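# Place the wooden crate onto its stand

## Task

Set the wooden crate down on its stand, and never let it drop along the way.

## Robot and tools

Robot: two six-joint arms, left_arm and right_arm, each with a two-finger parallel gripper and a wrist camera. Their roots sit near (+0.004, +0.343, +0.033) m for left_arm and (+0.002, -0.356, +0.023) m for right_arm, each yawed by a degree or so. A camera stand is fixed to the floor behind them. Loose objects may get an occasional small shove from outside.

Frames: the scene frame has its origin at table-top height, halfway between the nominal arm bases, with +z up, +x pointing out over the table, and left_arm on the +y side. These names do not match image left and right. Each arm reports its hand pose (end_effector_position in metres, end_effector_quat_wxyz) in its own base frame. Fixed cameras and the table use the scene frame. Movement offsets are taken along the axes of that arm's current Hand target. On the gripper, +z runs along the fingers and the fingers open and close along y. The reported position is the point between the pads, roughly 1 cm short of the fingertips. Readings can be off by a few cm, more when the arm is stretched far.

execute_actions(actions, cameras): actions is a list of actions. Each action is a table of at most 15 rows, and each row is one 1/30 s control step. If a table is shorter, its final row repeats until 15 steps are used. Every row holds 14 numbers in [-1, 1], always for both arms: left dx, dy, dz, rx, ry, rz, opening, then the same seven for right. dx..rz are offsets, not poses. They are measured from that arm's Hand target at the moment the action begins, and every row is counted from that same start, not from the row before. Because each new action starts from the new Hand target, repeating an offset keeps moving the arm. Scale: 1.0 equals 0.6 m or 180 degrees. rx, ry, rz form a single rotation vector. Opening is absolute: +1 means fully open (0.093 m) and -1 means closed. Sending six zeros asks the arm to reach its Hand target again. A 0 in the opening slot is a real command (half open), so resend the current opening to keep a gripper unchanged. cameras is a list of names, ["all"], or []. An empty actions list returns the state together with images.

move(target, speed, blend, opening_speed, grip_force, blocking, cameras): target is one 14-number row as above, or a list of up to 15 such rows. Every row is an offset from the Hand targets as they stood when the move began, not from the previous row. The gripper travels in a straight line, takes the shorter rotation, and does not avoid obstacles or the other arm. All paths finish at the same time, with a minimum of 0.5 s and a maximum of 10 s.
- speed: m/s, from 0.002 to 2.9, default 0.25. Rotation is capped at twice that value in rad/s. Give one value, or one per target.
- blend: metres, rounds the corners of a list. 0 means stop at each point.
- opening_speed: rate of change on the -1..+1 scale per second, at least 0.2.
- grip_force: newtons per pad, from 10 to 50. It persists until you change it, and lower values make the fingers close slowly.
- blocking=false makes the call return after about 0.5 s while the move continues.
Faster moves stray further, strike harder, and overshoot. Keep paths away from an arm's own base, since passing close can flip its shoulder posture. The result adds a "move:" line with done, off_target, moving, held or fault. limits=paced means the pose was clipped, and limits=held means steps were withheld.

wait(seconds 0-10) lets the scene run on the last commands. stop() brakes a running move. zoom_image(camera, region [x0, y0, x1, y1]) returns a closer view; pixels are counted from the top-left corner, the region can be at most 504x504, and only the newest images can be zoomed. read_manual gives licence text. finished_scene(scene) ends the scene and cannot be undone, so the crate must already rest on its stand without the robot's help.

Cameras: cam_head_left, cam_head_right, cam_high, cam_left_wrist, cam_right_wrist, each 672x504. Calibration data (K, distortion, T_world_to_cam) is supplied. Fixed cameras are given in the scene frame and wrist cameras in their arm's base frame. All are approximate.

Control behaviour: each step, the commanded orientation is limited to within 40 degrees of the measured one. Friction and gravity often leave the gripper short, low or tilted, and a tiny move may go sideways or not happen at all. Check the result after every move and correct by sending the missing offset. Hand target is the last commanded pose after clipping, and it is the base for the next offsets. If an arm is blocked it keeps pushing; to release it, command a target back past the gripper.

Results: grip_measured is the gripper motor position, +1 open and -1 closed. The pads meet at about -0.94, and each millimetre of gap adds about 0.0208. To hold a rigid flat-sided object firmly, command at least 0.24 below the reading for its width and keep sending that value. To let go, send a value well above that reading. Joint positions end with the finger opening in metres. Joint velocities may show "within noise". Tool commands lists the present commands. Joint torques include the arm's own weight, and the first three wrap at ±28 N m.

Motor heat: holding loads, stretching far, or pushing against something heats the motors. A MOTOR HOT line appears at 75 °C. At 90 °C the arm folds and stays idle, and at 100 °C it collapses.

Avoid: dropping the crate, or letting it or anything else leave the table. Also avoid slamming, hard pushes into the table or fixed items, contact between the two arms or their wrist cameras, one gripper closing on the other's fingers, strain on the camera cables, and arm stops. Move smoothly and steadily.

Each tool is called after "Request:" in YAML: its name, and indented under it one key for each argument.

## Session

Request:
execute_actions:
  actions: []

Scene clock: 0.00 s.
left_arm: end_effector_position=(+0.3799, +0.0101, +0.0850) grip_measured=+1.000 end_effector_quat_wxyz=(+0.580, -0.048, +0.811, +0.062) | right_arm: end_effector_position=(+0.3837, +0.0280, +0.0721) grip_measured=+1.000 end_effector_quat_wxyz=(+0.549, -0.048, +0.832, +0.069)
Joint positions: left_arm=[-0.073 1.571 0.317 0.92 -0.227 -0.03 0.093] | right_arm=[-0.001 1.589 0.358 0.826 -0.17 -0.004 0.093]
Joint velocities: within noise
Joint torques (N m): no reading
Heat: left arm: 26 °C; right arm: 30 °C.
Hand target: left_arm +0.3830, +0.0099, +0.0916; +0.588, -0.049, +0.805, +0.061 | right_arm +0.3865, +0.0280, +0.0778; +0.556, -0.048, +0.827, +0.069
Tool commands: left_gripper/opening=+1.0 right_gripper/opening=+1.0

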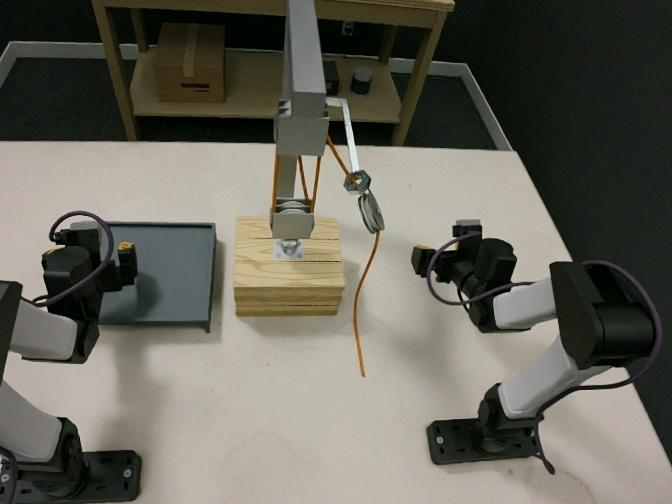

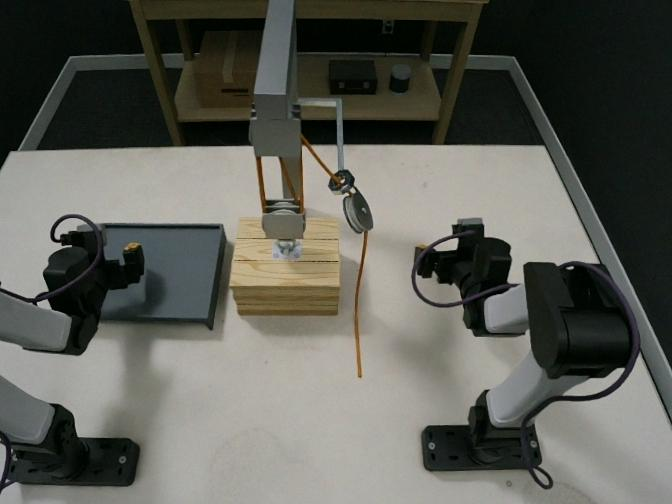

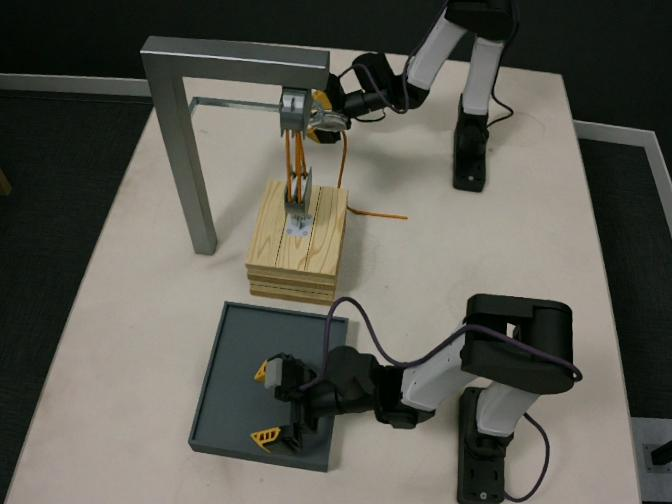

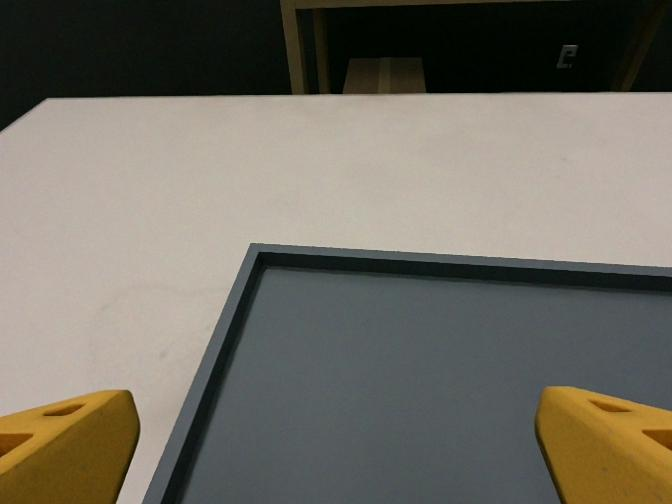

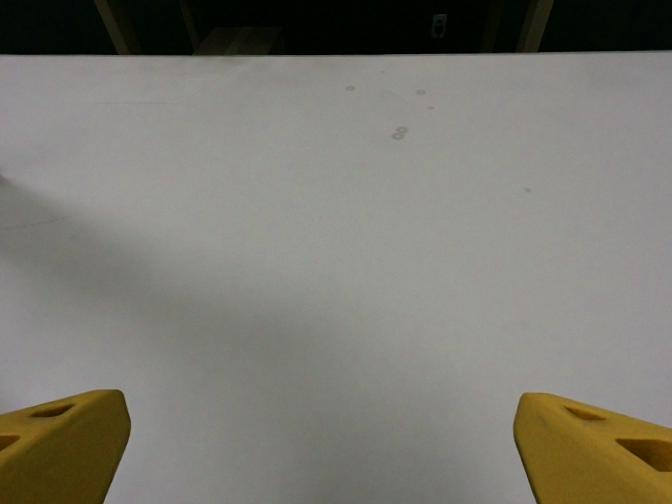

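Request:
zoom_image:
  camera: "cam_high"
  region: [130, 30, 430, 320]

Request:
zoom_image:
  camera: "cam_head_right"
  region: [200, 60, 420, 390]

Request:
zoom_image:
  camera: "cam_high"
  region: [170, 270, 430, 490]

Request:
zoom_image:
  camera: "cam_head_left"
  region: [50, 190, 400, 400]

Scaled by 1.680 from the camera's 672x504 image, which has a finer 960x720 frame.

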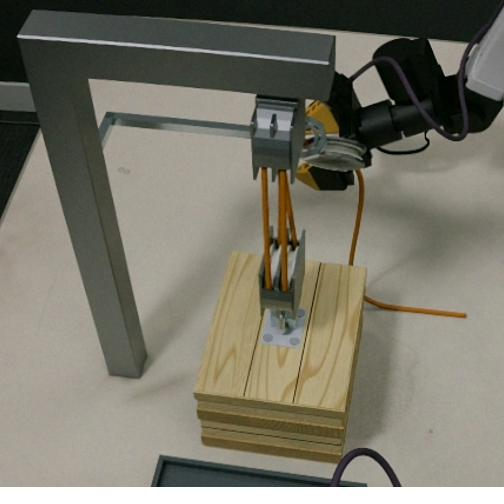

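Scaled by 1.527 from the camera's 672x504 image, which has a finer 960x720 frame.

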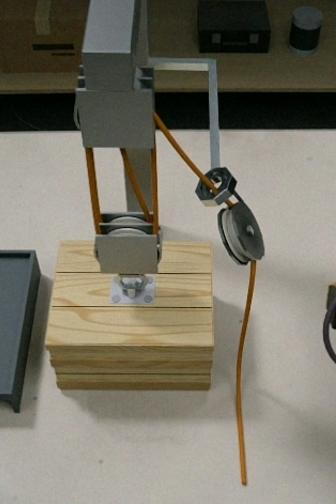

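Scaled by 1.938 from the camera's 672x504 image, which has a finer 960x720 frame.

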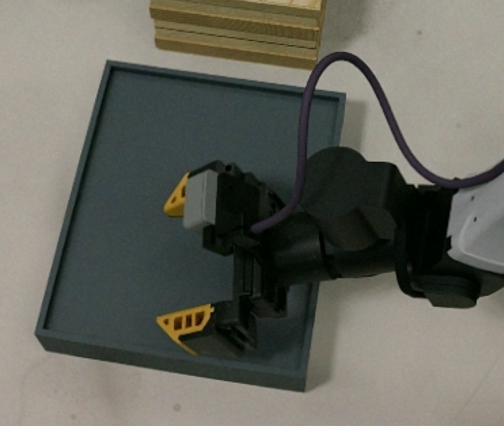

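Scaled by 1.440 from the camera's 672x504 image, which has a finer 960x720 frame.

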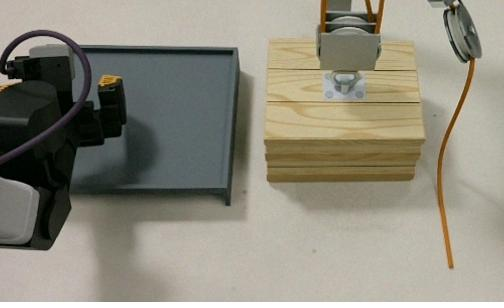

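Request:
move:
  target: [-0.15,0.10,-0.108,0.137,0.404,-0.037,1,0,0,0,0,0,0,1]
  speed: 0.3
  cameras: ["all"]

Scene clock: 49.33 s.
left_arm: end_effector_position=(+0.3378, +0.0592, +0.1930) grip_measured=+1.000 end_effector_quat_wxyz=(+0.048, -0.015, +0.987, -0.153) | right_arm: end_effector_position=(+0.3837, +0.0280, +0.0721) grip_measured=+1.000 end_effector_quat_wxyz=(+0.549, -0.048, +0.832, +0.069)
Joint positions: left_arm=[0.33 1.856 1.856 -1.573 0.322 0.299 0.093] | right_arm=[-0.001 1.589 0.358 0.826 -0.17 -0.004 0.093]
Joint torques (N m): left_arm=[0.91 -7.47 8.5 0.36 0.53 0.17] | right_arm=[0.32 -5.23 5.33 1.99 -0.07 0.03]
Heat: left arm: 33 °C; right arm: 34 °C.
Hand target: left_arm +0.3403, +0.0595, +0.1994; -0.001, +0.000, +0.985, -0.173 | right_arm +0.3865, +0.0280, +0.0778; +0.556, -0.048, +0.827, +0.069
Off the commanded pose: left_arm 0.007 m, 6 deg | right_arm 0.006 m, 1 deg.
joint sent to its limit (left arm) — joint 4 (wrist pitch), lower limit. The joint targets are off in orientation, not in position.
move: off_target (left_arm)
camera_calibration:
cam_left_wrist: T_world_to_cam=[[0.0110886, -0.952811, 0.30336, -0.00663423], [-0.948315, 0.0861982, 0.3054, 0.296158], [-0.317137, -0.291068, -0.902609, 0.379812], [0, 0, 0, 1]] pos_world=[0.401377, 0.0787016, 0.254388]

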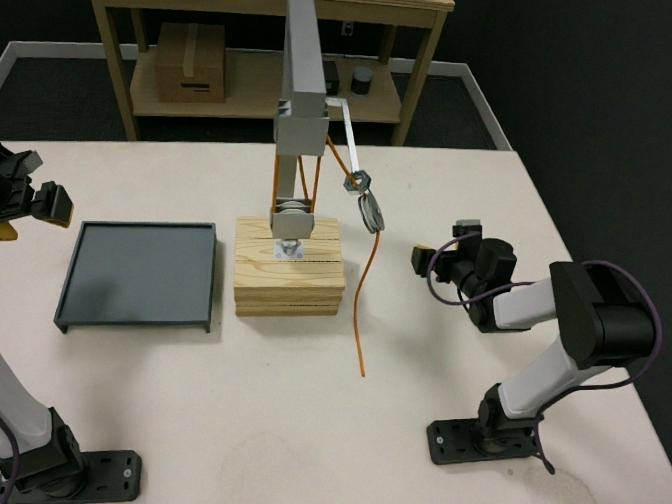

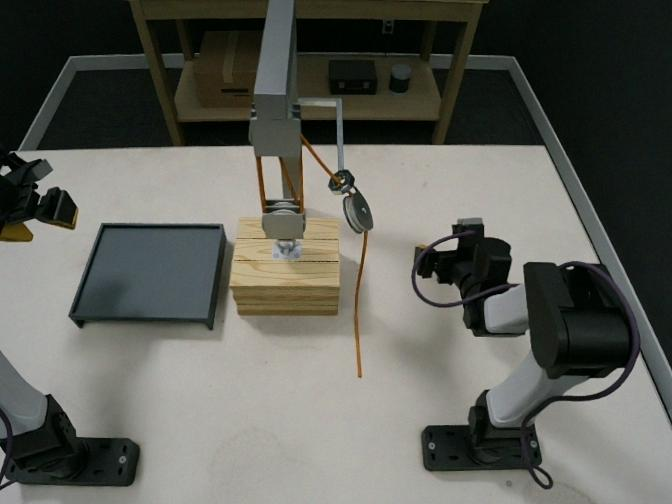

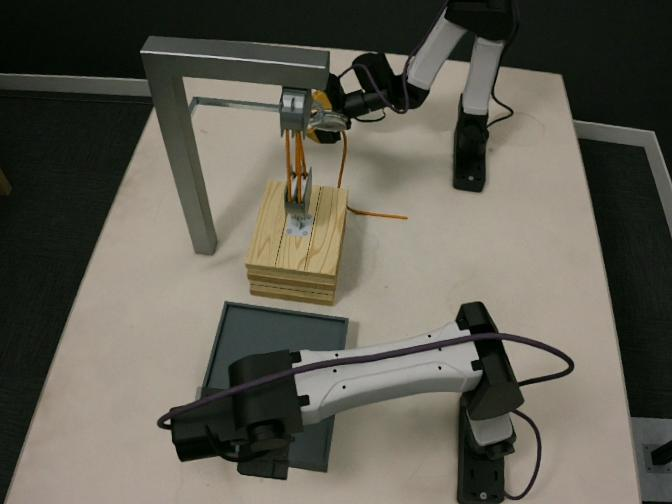

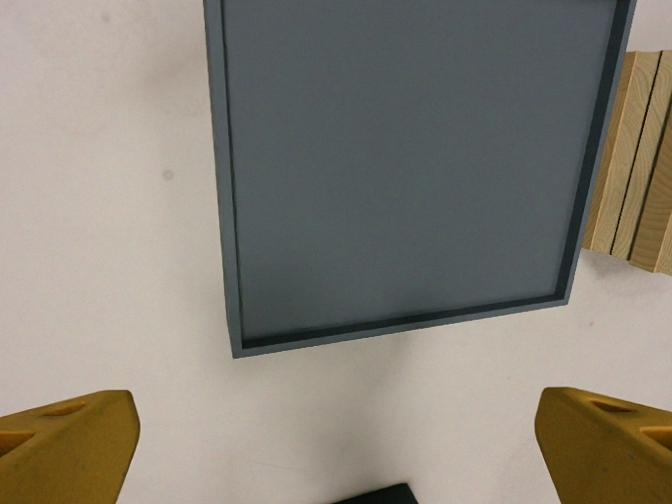

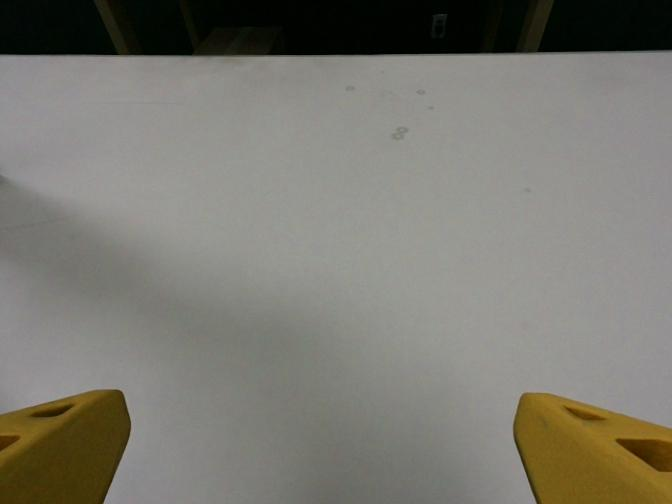

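Request:
zoom_image:
  camera: "cam_head_right"
  region: [50, 200, 250, 350]

Request:
zoom_image:
  camera: "cam_left_wrist"
  region: [180, 200, 672, 400]

Scaled by 2.520 from the camera's 672x504 image, which has a finer 960x720 frame.

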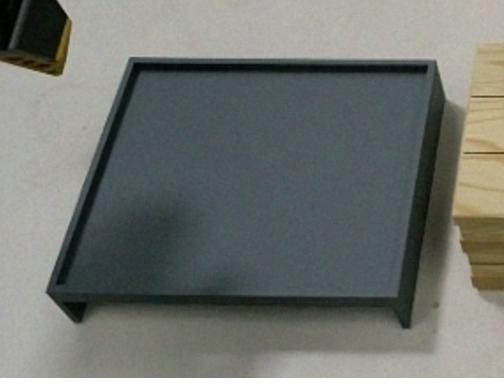

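Scaled by 1.024 from the camera's 672x504 image, which has a finer 960x720 frame.

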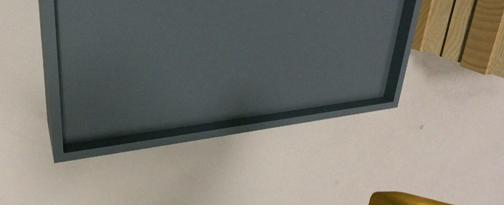

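Request:
move:
  target: [0,0.0823,0.1907,-0.0435,-0.0836,0.0057,0.3,-0.0623,0.3185,-0.294,-0.05,-0.0087,-0.04,0.1]
  speed: 0.25
  cameras: ["all"]

Scene clock: 84.37 s.
left_arm: end_effector_position=(+0.3384, +0.0646, +0.0658) grip_measured=+0.301 end_effector_quat_wxyz=(+0.114, -0.012, +0.987, -0.116) | right_arm: end_effector_position=(+0.2082, +0.1837, +0.1760) grip_measured=+0.102 end_effector_quat_wxyz=(+0.557, -0.157, +0.810, +0.090)
Joint positions: left_arm=[0.33 1.744 1.202 -0.88 0.292 0.284 0.06] | right_arm=[1.133 0.751 0.428 -0.178 0.716 0.315 0.05]
Joint torques (N m): left_arm=[0.39 -9.68 6 0.79 0.14 -0.09] | right_arm=[0.94 0.01 9.8 1.73 0.33 0.21]
Heat: left arm: 32 °C; right arm: 36 °C.
Hand target: left_arm +0.3401, +0.0670, +0.0750; +0.130, -0.014, +0.986, -0.104 | right_arm +0.2097, +0.1869, +0.1897; +0.565, -0.143, +0.807, +0.099
Off the commanded pose: left_arm 0.010 m, 2 deg | right_arm 0.014 m, 2 deg.
move: off_target (right_arm)
camera_calibration:
cam_left_wrist: T_world_to_cam=[[-0.00766834, -0.972823, 0.231422, 0.0494215], [-0.981167, 0.0519888, 0.186033, 0.35631], [-0.193008, -0.225637, -0.954901, 0.223899], [0, 0, 0, 1]] pos_world=[0.393193, 0.0800742, 0.136079]
cam_right_wrist: T_world_to_cam=[[0.35286, -0.934331, 0.050158, 0.0872549], [-0.666317, -0.288553, -0.687574, 0.351866], [0.656895, 0.209196, -0.72438, 0.0394642], [0, 0, 0, 1]] pos_world=[0.177742, 0.174801, 0.266145]

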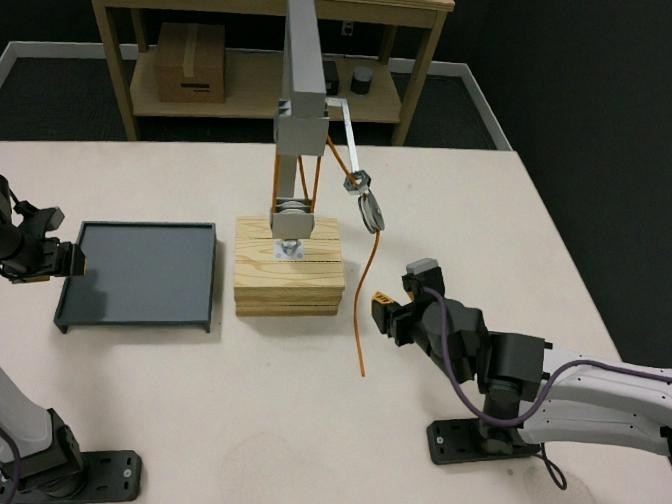

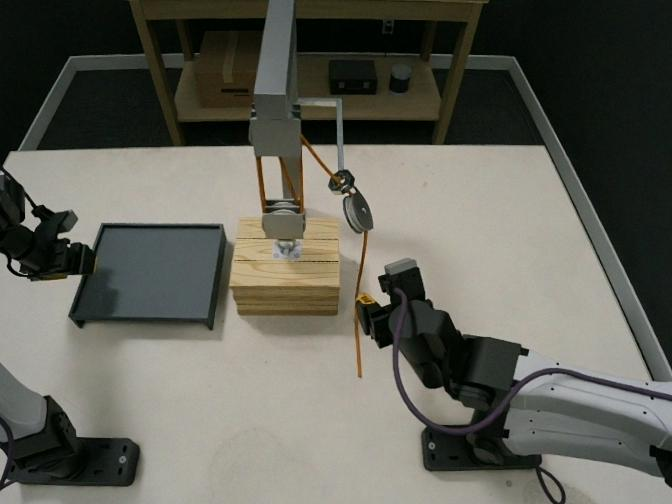

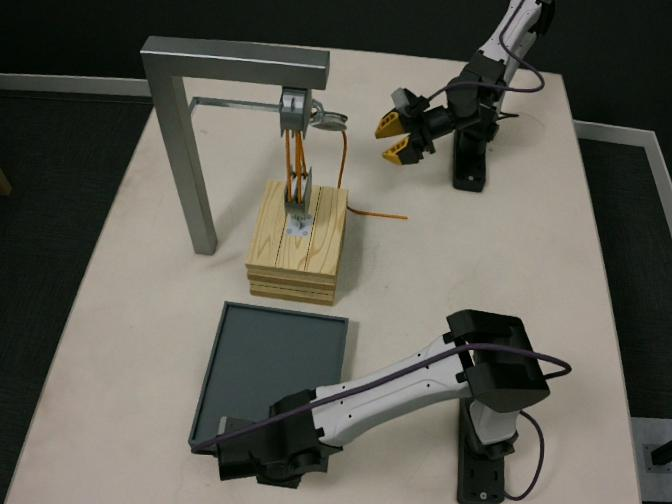

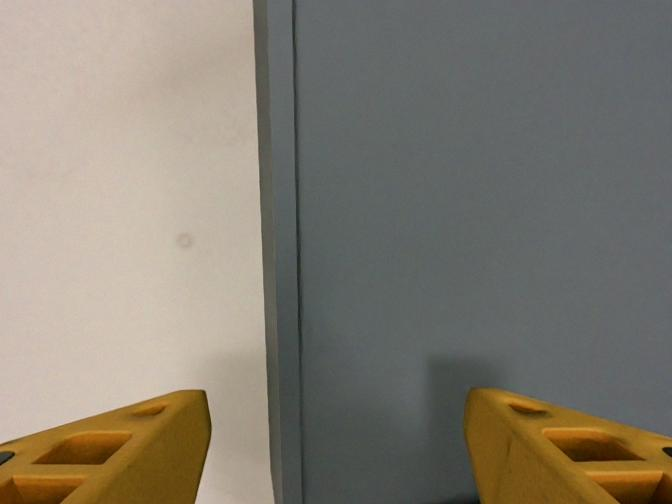

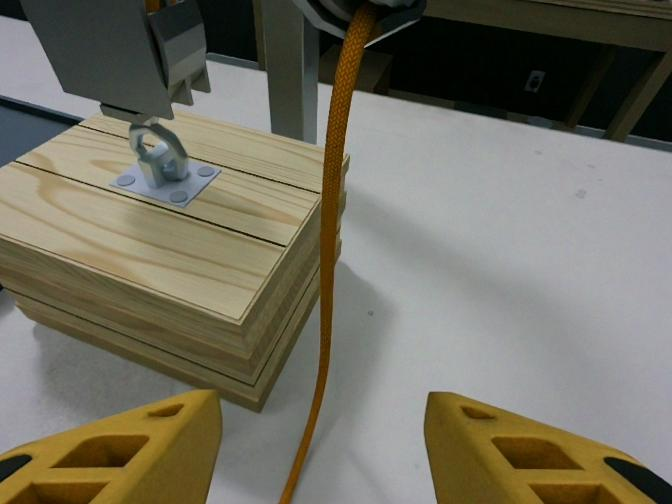

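Request:
move:
  target: [0.0171,0.0237,0.0641,0,0,0,0.3,0,0.003,0.185,0,0,0,0.1]
  speed: 0.12
  cameras: ["all"]

Scene clock: 96.83 s.
left_arm: end_effector_position=(+0.3402, +0.0685, +0.0380) grip_measured=+0.301 end_effector_quat_wxyz=(+0.132, -0.014, +0.985, -0.110) | right_arm: end_effector_position=(+0.2972, +0.2132, +0.1311) grip_measured=+0.102 end_effector_quat_wxyz=(+0.543, -0.147, +0.823, +0.079)
Joint positions: left_arm=[0.339 1.762 1.099 -0.722 0.292 0.284 0.06] | right_arm=[0.83 1.278 0.473 0.344 0.464 0.186 0.05]
Joint torques (N m): left_arm=[0.95 -5.87 6.02 0.92 0.18 0.1] | right_arm=[-0.31 -3.06 9.1 2.31 -0.09 -0.1]
Heat: left arm: 33 °C; right arm: 38 °C.
Hand target: left_arm +0.3402, +0.0726, +0.0331; +0.130, -0.014, +0.986, -0.104 | right_arm +0.3071, +0.2242, +0.1517; +0.565, -0.143, +0.807, +0.099
Off the commanded pose: left_arm 0.006 m, 1 deg | right_arm 0.025 m, 4 deg.
move: off_target (right_arm)
camera_calibration:
cam_left_wrist: T_world_to_cam=[[-0.00689317, -0.975708, 0.218967, 0.0601095], [-0.987669, 0.0408919, 0.15112, 0.3674], [-0.156403, -0.215225, -0.963959, 0.185834], [0, 0, 0, 1]] pos_world=[0.392349, 0.0836219, 0.110453]
cam_right_wrist: T_world_to_cam=[[0.326568, -0.943733, 0.0521631, 0.0951304], [-0.698862, -0.278253, -0.658913, 0.392505], [0.636353, 0.178725, -0.750408, -0.0416861], [0, 0, 0, 1]] pos_world=[0.269768, 0.206444, 0.222383]

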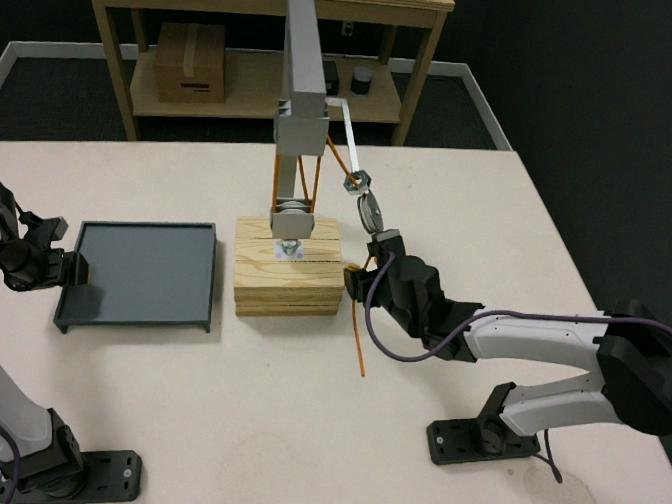

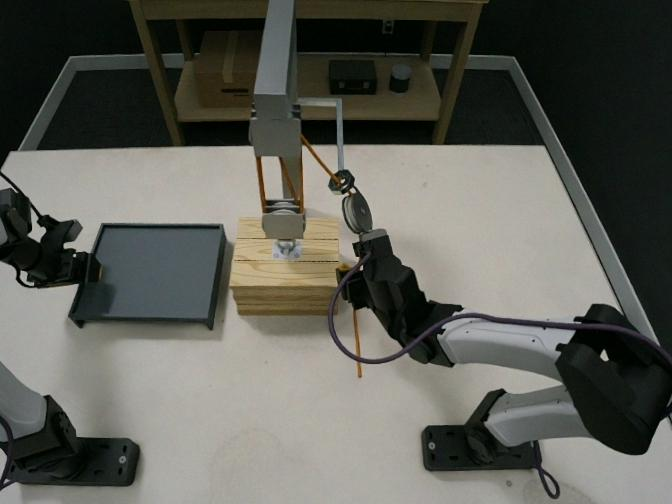

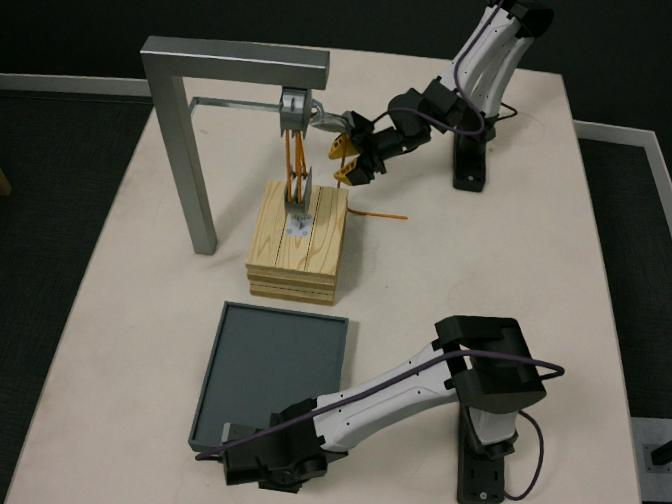

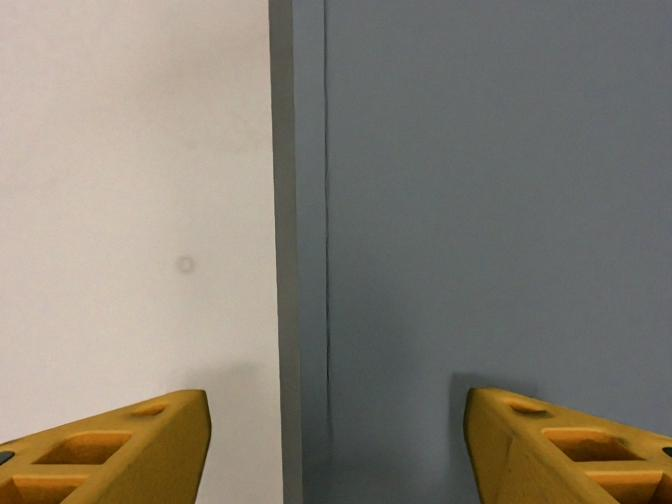

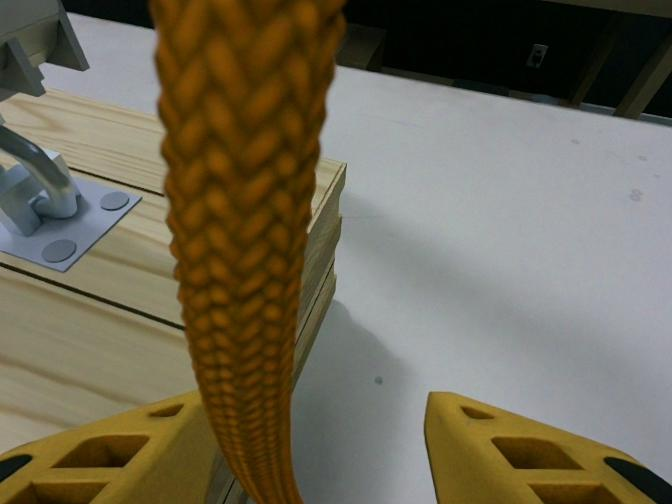

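Request:
zoom_image:
  camera: "cam_high"
  region: [270, 80, 420, 230]

Request:
zoom_image:
  camera: "cam_head_right"
  region: [300, 160, 460, 300]

Scaled by 3.360 from the camera's 672x504 image, which has a finer 960x720 frame.

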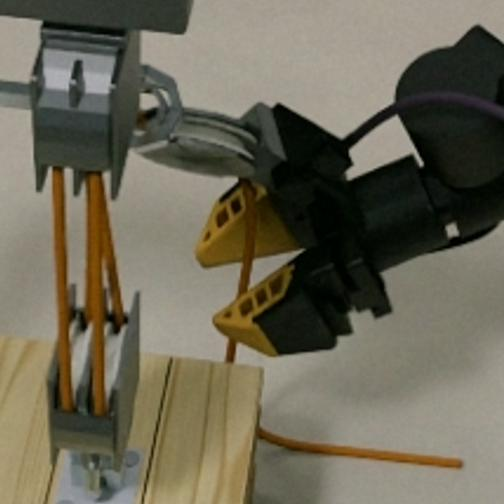

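Scaled by 3.150 from the camera's 672x504 image, which has a finer 960x720 frame.

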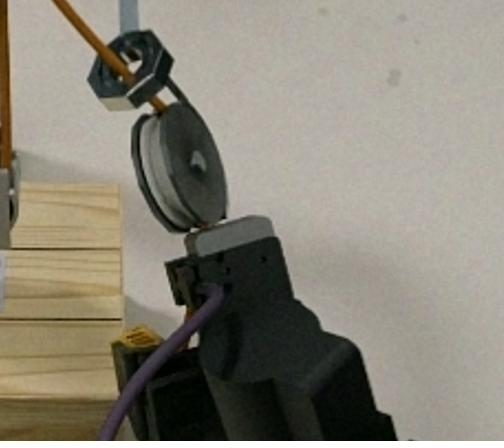

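Request:
move:
  target:
    - [0,0.0108,0.0242,0,0,0,0.3,0,0,0,0,0,0,0.1]
    - [0,0.0108,0.0242,0,0,0,-1,0,0,0,0,0,0,-1]
  speed: 0.08
  opening_speed: 0.8
  cameras: ["cam_high","cam_left_wrist","cam_right_wrist"]

Scene clock: 105.63 s.
left_arm: end_effector_position=(+0.3438, +0.0650, +0.0252) grip_measured=-0.520 end_effector_quat_wxyz=(+0.133, -0.016, +0.982, -0.130) | right_arm: end_effector_position=(+0.2972, +0.2132, +0.1311) grip_measured=-0.951 end_effector_quat_wxyz=(+0.543, -0.147, +0.823, +0.079)
Joint positions: left_arm=[0.345 1.803 1.087 -0.68 0.333 0.284 0.02] | right_arm=[0.83 1.278 0.473 0.344 0.464 0.186 0]
Joint torques (N m): left_arm=[1.14 -6.05 5.64 0.99 -0.26 0.2] | right_arm=[-0.32 -3.07 9.09 2.33 -0.09 -0.11]
Heat: left arm: 32 °C; right arm: 39 °C.
Hand target: left_arm +0.3439, +0.0760, +0.0180; +0.130, -0.014, +0.986, -0.104 | right_arm +0.3071, +0.2242, +0.1517; +0.565, -0.142, +0.807, +0.099
Off the commanded pose: left_arm 0.013 m, 3 deg | right_arm 0.025 m, 4 deg.
move: off_target (left_arm, right_arm); target 2's new opening was sent with right_arm's hand 0.025 m and 4 deg from that target
camera_calibration:
cam_left_wrist: T_world_to_cam=[[-0.0086873, -0.965611, 0.259845, 0.0584019], [-0.987985, 0.0483868, 0.146779, 0.372724], [-0.154305, -0.255448, -0.95443, 0.174998], [0, 0, 0, 1]] pos_world=[0.395756, 0.0830615, 0.0971398]
cam_right_wrist: T_world_to_cam=[[0.326568, -0.943733, 0.0521631, 0.0951304], [-0.698862, -0.278253, -0.658913, 0.392505], [0.636353, 0.178725, -0.750408, -0.0416861], [0, 0, 0, 1]] pos_world=[0.269768, 0.206444, 0.222383]
Images, in order (width x height): cam_high 672x504, cam_left_wrist 672x504, cam_right_wrist 672x504.

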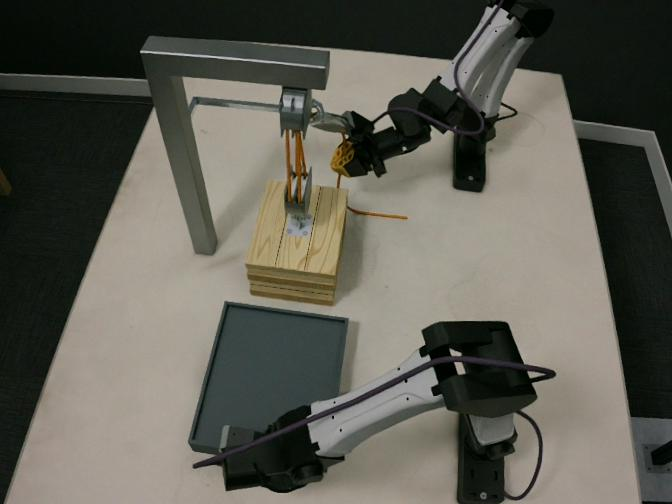

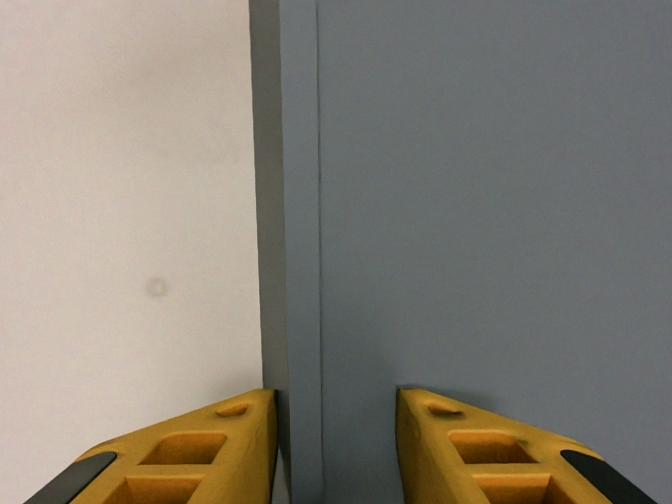

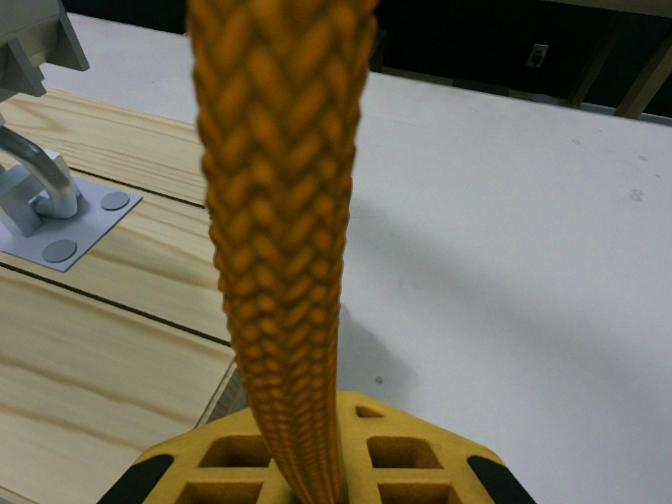

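Request:
move:
  target: [0,0.0167,0,0,0,0,-1,0,0,0,0,0,0,-1]
  speed: 0.08
  cameras: ["cam_high","cam_left_wrist"]

Scene clock: 111.73 s.
left_arm: end_effector_position=(+0.3431, +0.0677, +0.0246) grip_measured=-0.577 end_effector_quat_wxyz=(+0.136, -0.022, +0.980, -0.145) | right_arm: end_effector_position=(+0.2972, +0.2132, +0.1311) grip_measured=-0.961 end_effector_quat_wxyz=(+0.543, -0.147, +0.823, +0.079)
Joint positions: left_arm=[0.368 1.811 1.087 -0.68 0.365 0.293 0.017] | right_arm=[0.83 1.278 0.473 0.344 0.464 0.186 0]
Joint torques (N m): left_arm=[1.42 -5.45 6.97 0.92 -0.61 0.36] | right_arm=[-0.31 -3.07 9.09 2.33 -0.09 -0.1]
Heat: left arm: 32 °C; right arm: 39 °C.
Hand target: left_arm +0.3439, +0.0858, +0.0159; +0.130, -0.014, +0.986, -0.104 | right_arm +0.3071, +0.2242, +0.1517; +0.565, -0.142, +0.807, +0.099
Off the commanded pose: left_arm 0.020 m, 5 deg | right_arm 0.025 m, 4 deg.
move: off_target (left_arm, right_arm)
camera_calibration:
cam_left_wrist: T_world_to_cam=[[-0.00188425, -0.957388, 0.288799, 0.0576397], [-0.989311, 0.0438941, 0.139057, 0.372923], [-0.145808, -0.28545, -0.947237, 0.173885], [0, 0, 0, 1]] pos_world=[0.394399, 0.0884499, 0.0962064]
Images, in order (width x height): cam_high 672x504, cam_left_wrist 672x504.

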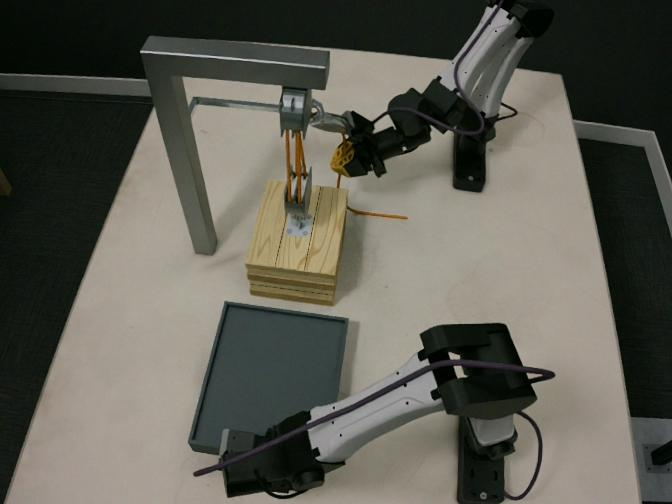

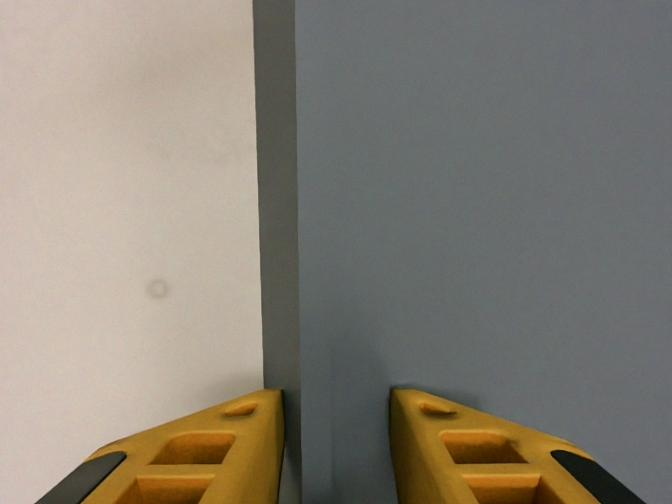

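Request:
move:
  target: [0,0,-0.014,0,0,0,-1,0,0,0,0,0,0,-1]
  speed: 0.08
  cameras: ["cam_left_wrist"]

Scene clock: 113.97 s.
left_arm: end_effector_position=(+0.3430, +0.0680, +0.0247) grip_measured=-0.598 end_effector_quat_wxyz=(+0.137, -0.021, +0.979, -0.147) | right_arm: end_effector_position=(+0.2972, +0.2132, +0.1311) grip_measured=-0.961 end_effector_quat_wxyz=(+0.543, -0.147, +0.823, +0.079)
Joint positions: left_arm=[0.371 1.811 1.087 -0.681 0.37 0.296 0.016] | right_arm=[0.83 1.278 0.473 0.344 0.464 0.186 0]
Joint torques (N m): left_arm=[1.92 -7.02 7.83 0.62 -0.62 0.42] | right_arm=[-0.32 -3.06 9.13 2.32 -0.09 -0.1]
Heat: left arm: 32 °C; right arm: 39 °C.
Hand target: left_arm +0.3417, +0.0875, +0.0238; +0.130, -0.014, +0.986, -0.104 | right_arm +0.3071, +0.2242, +0.1517; +0.565, -0.142, +0.807, +0.099
Off the commanded pose: left_arm 0.020 m, 5 deg | right_arm 0.025 m, 4 deg.
move: off_target (left_arm, right_arm)
camera_calibration:
cam_left_wrist: T_world_to_cam=[[-0.00286954, -0.956321, 0.292305, 0.0580003], [-0.989529, 0.0448973, 0.137174, 0.372858], [-0.144306, -0.28885, -0.946436, 0.173826], [0, 0, 0, 1]] pos_world=[0.394205, 0.0889363, 0.0964149]
Images, in order (width x height): cam_left_wrist 672x504.

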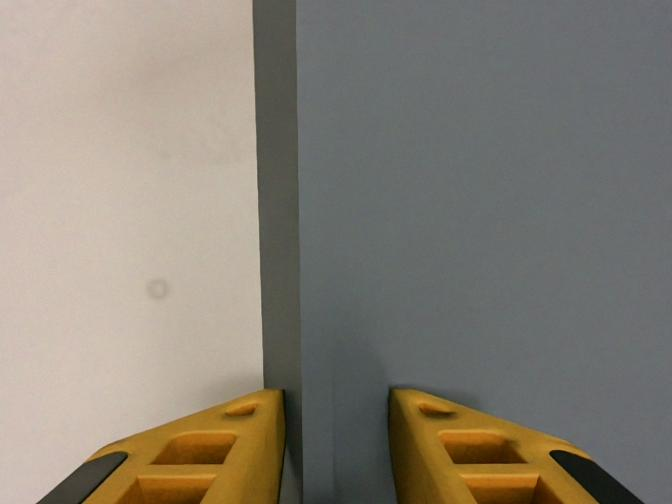

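Request:
move:
  target:
    - [0,0,0,0,0,0,0,0,0,0,0,0,0,-1]
    - [0,-0.006,-0.02,0,0,0,0,0,0,0,0,0,0,-1]
  speed: 0.08
  cameras: ["cam_left_wrist","cam_high"]

Scene clock: 120.13 s.
left_arm: end_effector_position=(+0.3372, +0.0784, +0.0240) grip_measured=-0.001 end_effector_quat_wxyz=(+0.122, -0.020, +0.985, -0.123) | right_arm: end_effector_position=(+0.2972, +0.2132, +0.1311) grip_measured=-0.961 end_effector_quat_wxyz=(+0.543, -0.147, +0.823, +0.079)
Joint positions: left_arm=[0.381 1.811 1.1 -0.712 0.317 0.316 0.045] | right_arm=[0.83 1.278 0.473 0.344 0.464 0.186 0]
Joint torques (N m): left_arm=[1.07 -9.31 7.83 0.51 -0.08 0.2] | right_arm=[-0.31 -3.06 9.1 2.32 -0.09 -0.1]
Heat: left arm: 32 °C; right arm: 40 °C.
Hand target: left_arm +0.3386, +0.0864, +0.0359; +0.130, -0.014, +0.986, -0.104 | right_arm +0.3071, +0.2242, +0.1517; +0.565, -0.142, +0.807, +0.099
Off the commanded pose: left_arm 0.014 m, 2 deg | right_arm 0.025 m, 4 deg.
move: off_target (left_arm, right_arm)
camera_calibration:
cam_left_wrist: T_world_to_cam=[[0.00467982, -0.969006, 0.246994, 0.0676443], [-0.984836, 0.0383697, 0.169192, 0.364911], [-0.173425, -0.24404, -0.954132, 0.181797], [0, 0, 0, 1]] pos_world=[0.390589, 0.095912, 0.0950111]
Images, in order (width x height): cam_high 672x504, cam_left_wrist 672x504.

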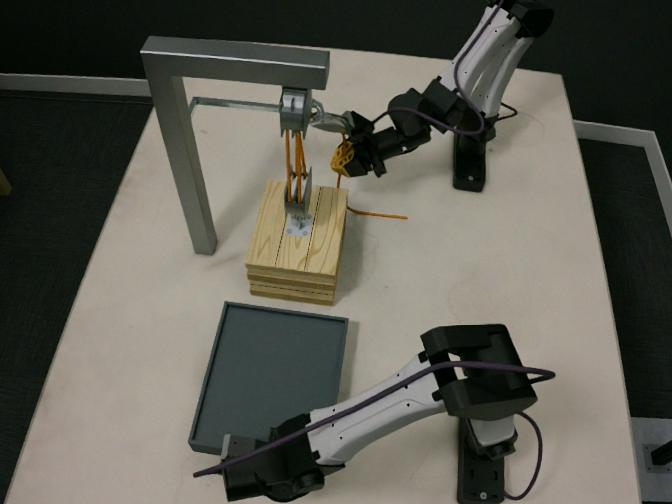

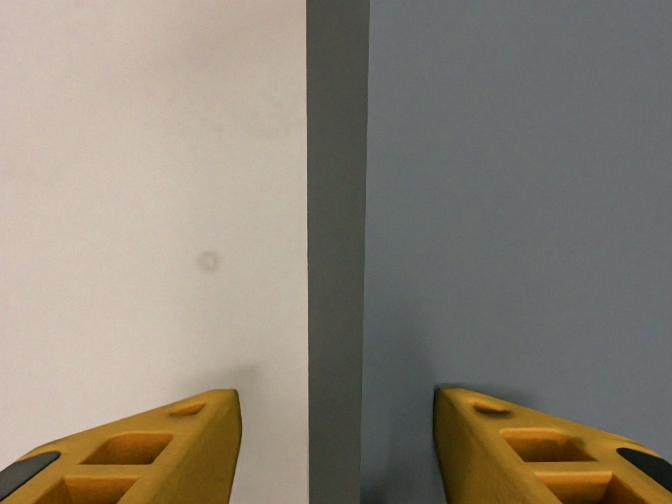

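Request:
move:
  target: [0,-0.0125,-0.010,0,0,0,0,0,0,0,0,0,0,-1]
  speed: 0.08
  cameras: ["cam_left_wrist"]

Scene clock: 124.40 s.
left_arm: end_effector_position=(+0.3302, +0.0772, +0.0278) grip_measured=-0.001 end_effector_quat_wxyz=(+0.111, -0.020, +0.987, -0.118) | right_arm: end_effector_position=(+0.2972, +0.2132, +0.1311) grip_measured=-0.961 end_effector_quat_wxyz=(+0.543, -0.147, +0.823, +0.079)
Joint positions: left_arm=[0.377 1.793 1.101 -0.749 0.299 0.316 0.045] | right_arm=[0.83 1.278 0.473 0.344 0.464 0.186 0]
Joint torques (N m): left_arm=[-0.09 -9.92 7.83 0.6 0.12 0.02] | right_arm=[-0.31 -3.07 9.11 2.32 -0.09 -0.1]
Heat: left arm: 33 °C; right arm: 40 °C.
Hand target: left_arm +0.3371, +0.0803, +0.0432; +0.130, -0.014, +0.986, -0.104 | right_arm +0.3071, +0.2242, +0.1517; +0.565, -0.142, +0.807, +0.099
Off the commanded pose: left_arm 0.017 m, 3 deg | right_arm 0.025 m, 4 deg.
move: off_target (left_arm, right_arm)
camera_calibration:
cam_left_wrist: T_world_to_cam=[[0.00884851, -0.971355, 0.237469, 0.0646732], [-0.980419, 0.0382924, 0.193166, 0.355301], [-0.196726, -0.234528, -0.951996, 0.190739], [0, 0, 0, 1]] pos_world=[0.385295, 0.0939488, 0.0975925]
Images, in order (width x height): cam_left_wrist 672x504.

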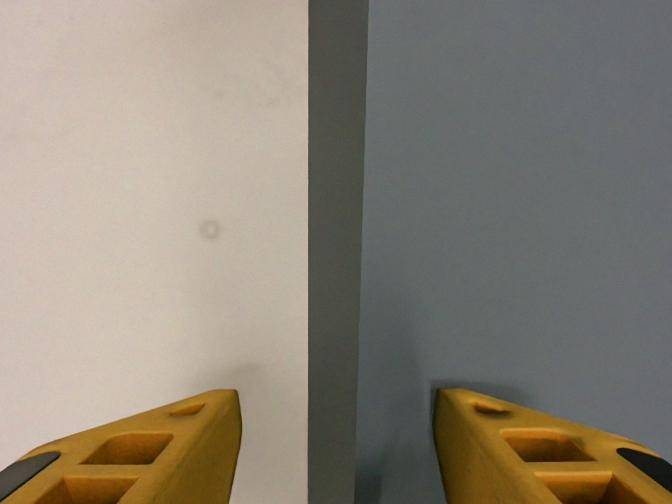

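Request:
move:
  target: [-0.004,-0.013,-0.022,0,0,0,0,0,0,0,0,0,0,-1]
  speed: 0.08
  cameras: ["cam_left_wrist"]

Scene clock: 127.13 s.
left_arm: end_effector_position=(+0.3280, +0.0720, +0.0415) grip_measured=-0.001 end_effector_quat_wxyz=(+0.109, -0.015, +0.987, -0.118) | right_arm: end_effector_position=(+0.2972, +0.2132, +0.1311) grip_measured=-0.961 end_effector_quat_wxyz=(+0.543, -0.147, +0.823, +0.079)
Joint positions: left_arm=[0.364 1.76 1.119 -0.801 0.298 0.314 0.045] | right_arm=[0.83 1.278 0.473 0.344 0.464 0.186 0]
Joint torques (N m): left_arm=[-0.16 -9.7 8.5 0.56 0.13 -0.07] | right_arm=[-0.32 -3.03 9.1 2.32 -0.09 -0.1]
Heat: left arm: 33 °C; right arm: 40 °C.
Hand target: left_arm +0.3361, +0.0754, +0.0579; +0.130, -0.014, +0.986, -0.104 | right_arm +0.3071, +0.2242, +0.1517; +0.565, -0.142, +0.807, +0.099
Off the commanded pose: left_arm 0.019 m, 3 deg | right_arm 0.025 m, 4 deg.
move: off_target (left_arm, right_arm)
camera_calibration:
cam_left_wrist: T_world_to_cam=[[-0.0011323, -0.971696, 0.236231, 0.0598273], [-0.979733, 0.0483965, 0.194375, 0.34972], [-0.200306, -0.231223, -0.952057, 0.203034], [0, 0, 0, 1]] pos_world=[0.383369, 0.0881549, 0.11119]
Images, in order (width x height): cam_left_wrist 672x504.

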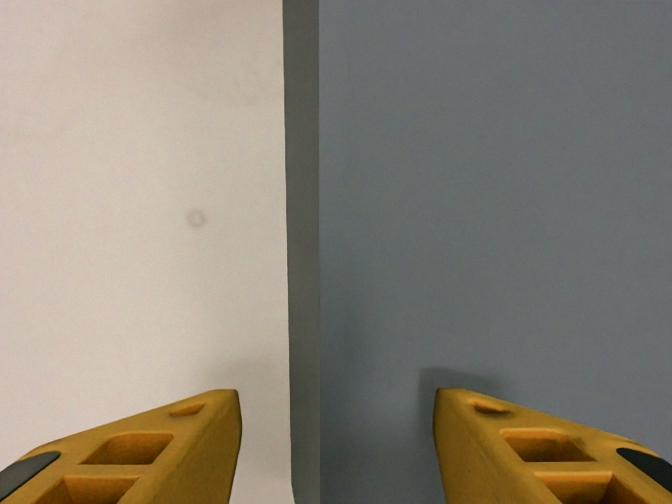

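Request:
move:
  target: [0,0,0.036,0,0,0,0,0,0,0,0,0,0,-1]
  speed: 0.08
  cameras: ["cam_left_wrist"]

Scene clock: 132.50 s.
left_arm: end_effector_position=(+0.3414, +0.0707, +0.0422) grip_measured=-0.001 end_effector_quat_wxyz=(+0.134, -0.011, +0.985, -0.109) | right_arm: end_effector_position=(+0.2972, +0.2132, +0.1311) grip_measured=-0.961 end_effector_quat_wxyz=(+0.543, -0.147, +0.823, +0.079)
Joint positions: left_arm=[0.345 1.76 1.114 -0.738 0.294 0.295 0.045] | right_arm=[0.83 1.278 0.473 0.344 0.464 0.186 0]
Joint torques (N m): left_arm=[0.01 -6.01 5.75 0.91 0.06 -0.07] | right_arm=[-0.31 -3.03 9.07 2.32 -0.09 -0.1]
Heat: left arm: 34 °C; right arm: 41 °C.
Hand target: left_arm +0.3416, +0.0711, +0.0375; +0.130, -0.014, +0.986, -0.104 | right_arm +0.3071, +0.2242, +0.1517; +0.565, -0.142, +0.807, +0.099
Off the commanded pose: left_arm 0.005 m, 1 deg | right_arm 0.025 m, 4 deg.
move: off_target (right_arm)
camera_calibration:
cam_left_wrist: T_world_to_cam=[[-0.0126472, -0.976005, 0.217379, 0.0633856], [-0.988054, 0.0455909, 0.147213, 0.367755], [-0.153591, -0.21292, -0.964922, 0.189411], [0, 0, 0, 1]] pos_world=[0.393255, 0.0854277, 0.11485]
Images, in order (width x height): cam_left_wrist 672x504.

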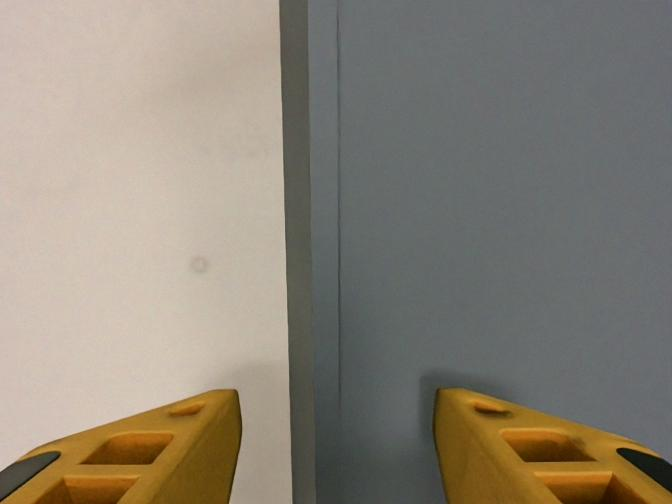

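Request:
move:
  target: [0,0.009,0.025,0,0,0,0,0,0,0,0,0,0,-1]
  speed: 0.08
  cameras: ["cam_left_wrist"]

Scene clock: 135.63 s.
left_arm: end_effector_position=(+0.3453, +0.0722, +0.0276) grip_measured=-0.001 end_effector_quat_wxyz=(+0.134, -0.011, +0.985, -0.109) | right_arm: end_effector_position=(+0.2972, +0.2132, +0.1311) grip_measured=-0.961 end_effector_quat_wxyz=(+0.543, -0.147, +0.823, +0.079)
Joint positions: left_arm=[0.345 1.798 1.097 -0.682 0.293 0.295 0.045] | right_arm=[0.83 1.278 0.473 0.344 0.464 0.186 0]
Joint torques (N m): left_arm=[0.08 -5.96 5.82 0.95 0.08 -0.05] | right_arm=[-0.31 -3.02 9.09 2.32 -0.09 -0.1]
Heat: left arm: 34 °C; right arm: 41 °C.
Hand target: left_arm +0.3454, +0.0734, +0.0222; +0.130, -0.014, +0.986, -0.104 | right_arm +0.3071, +0.2242, +0.1517; +0.565, -0.142, +0.807, +0.099
Off the commanded pose: left_arm 0.006 m, 1 deg | right_arm 0.025 m, 4 deg.
move: off_target (right_arm)
camera_calibration:
cam_left_wrist: T_world_to_cam=[[-0.0123389, -0.976117, 0.216897, 0.0680103], [-0.988151, 0.0450911, 0.146713, 0.373824], [-0.152989, -0.212516, -0.965107, 0.175986], [0, 0, 0, 1]] pos_world=[0.397158, 0.0869296, 0.100249]
Images, in order (width x height): cam_left_wrist 672x504.

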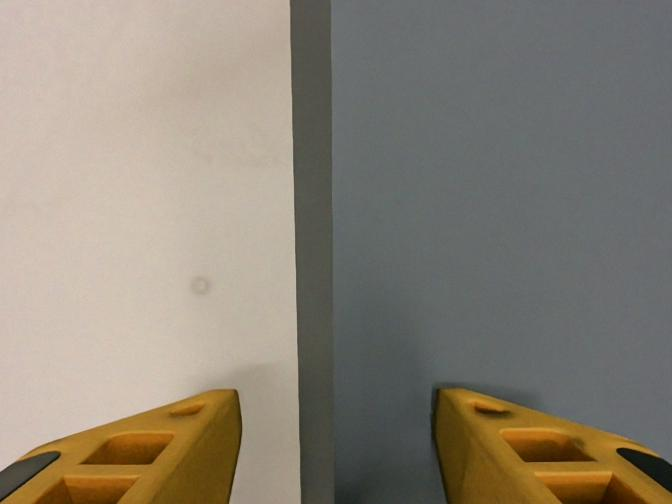

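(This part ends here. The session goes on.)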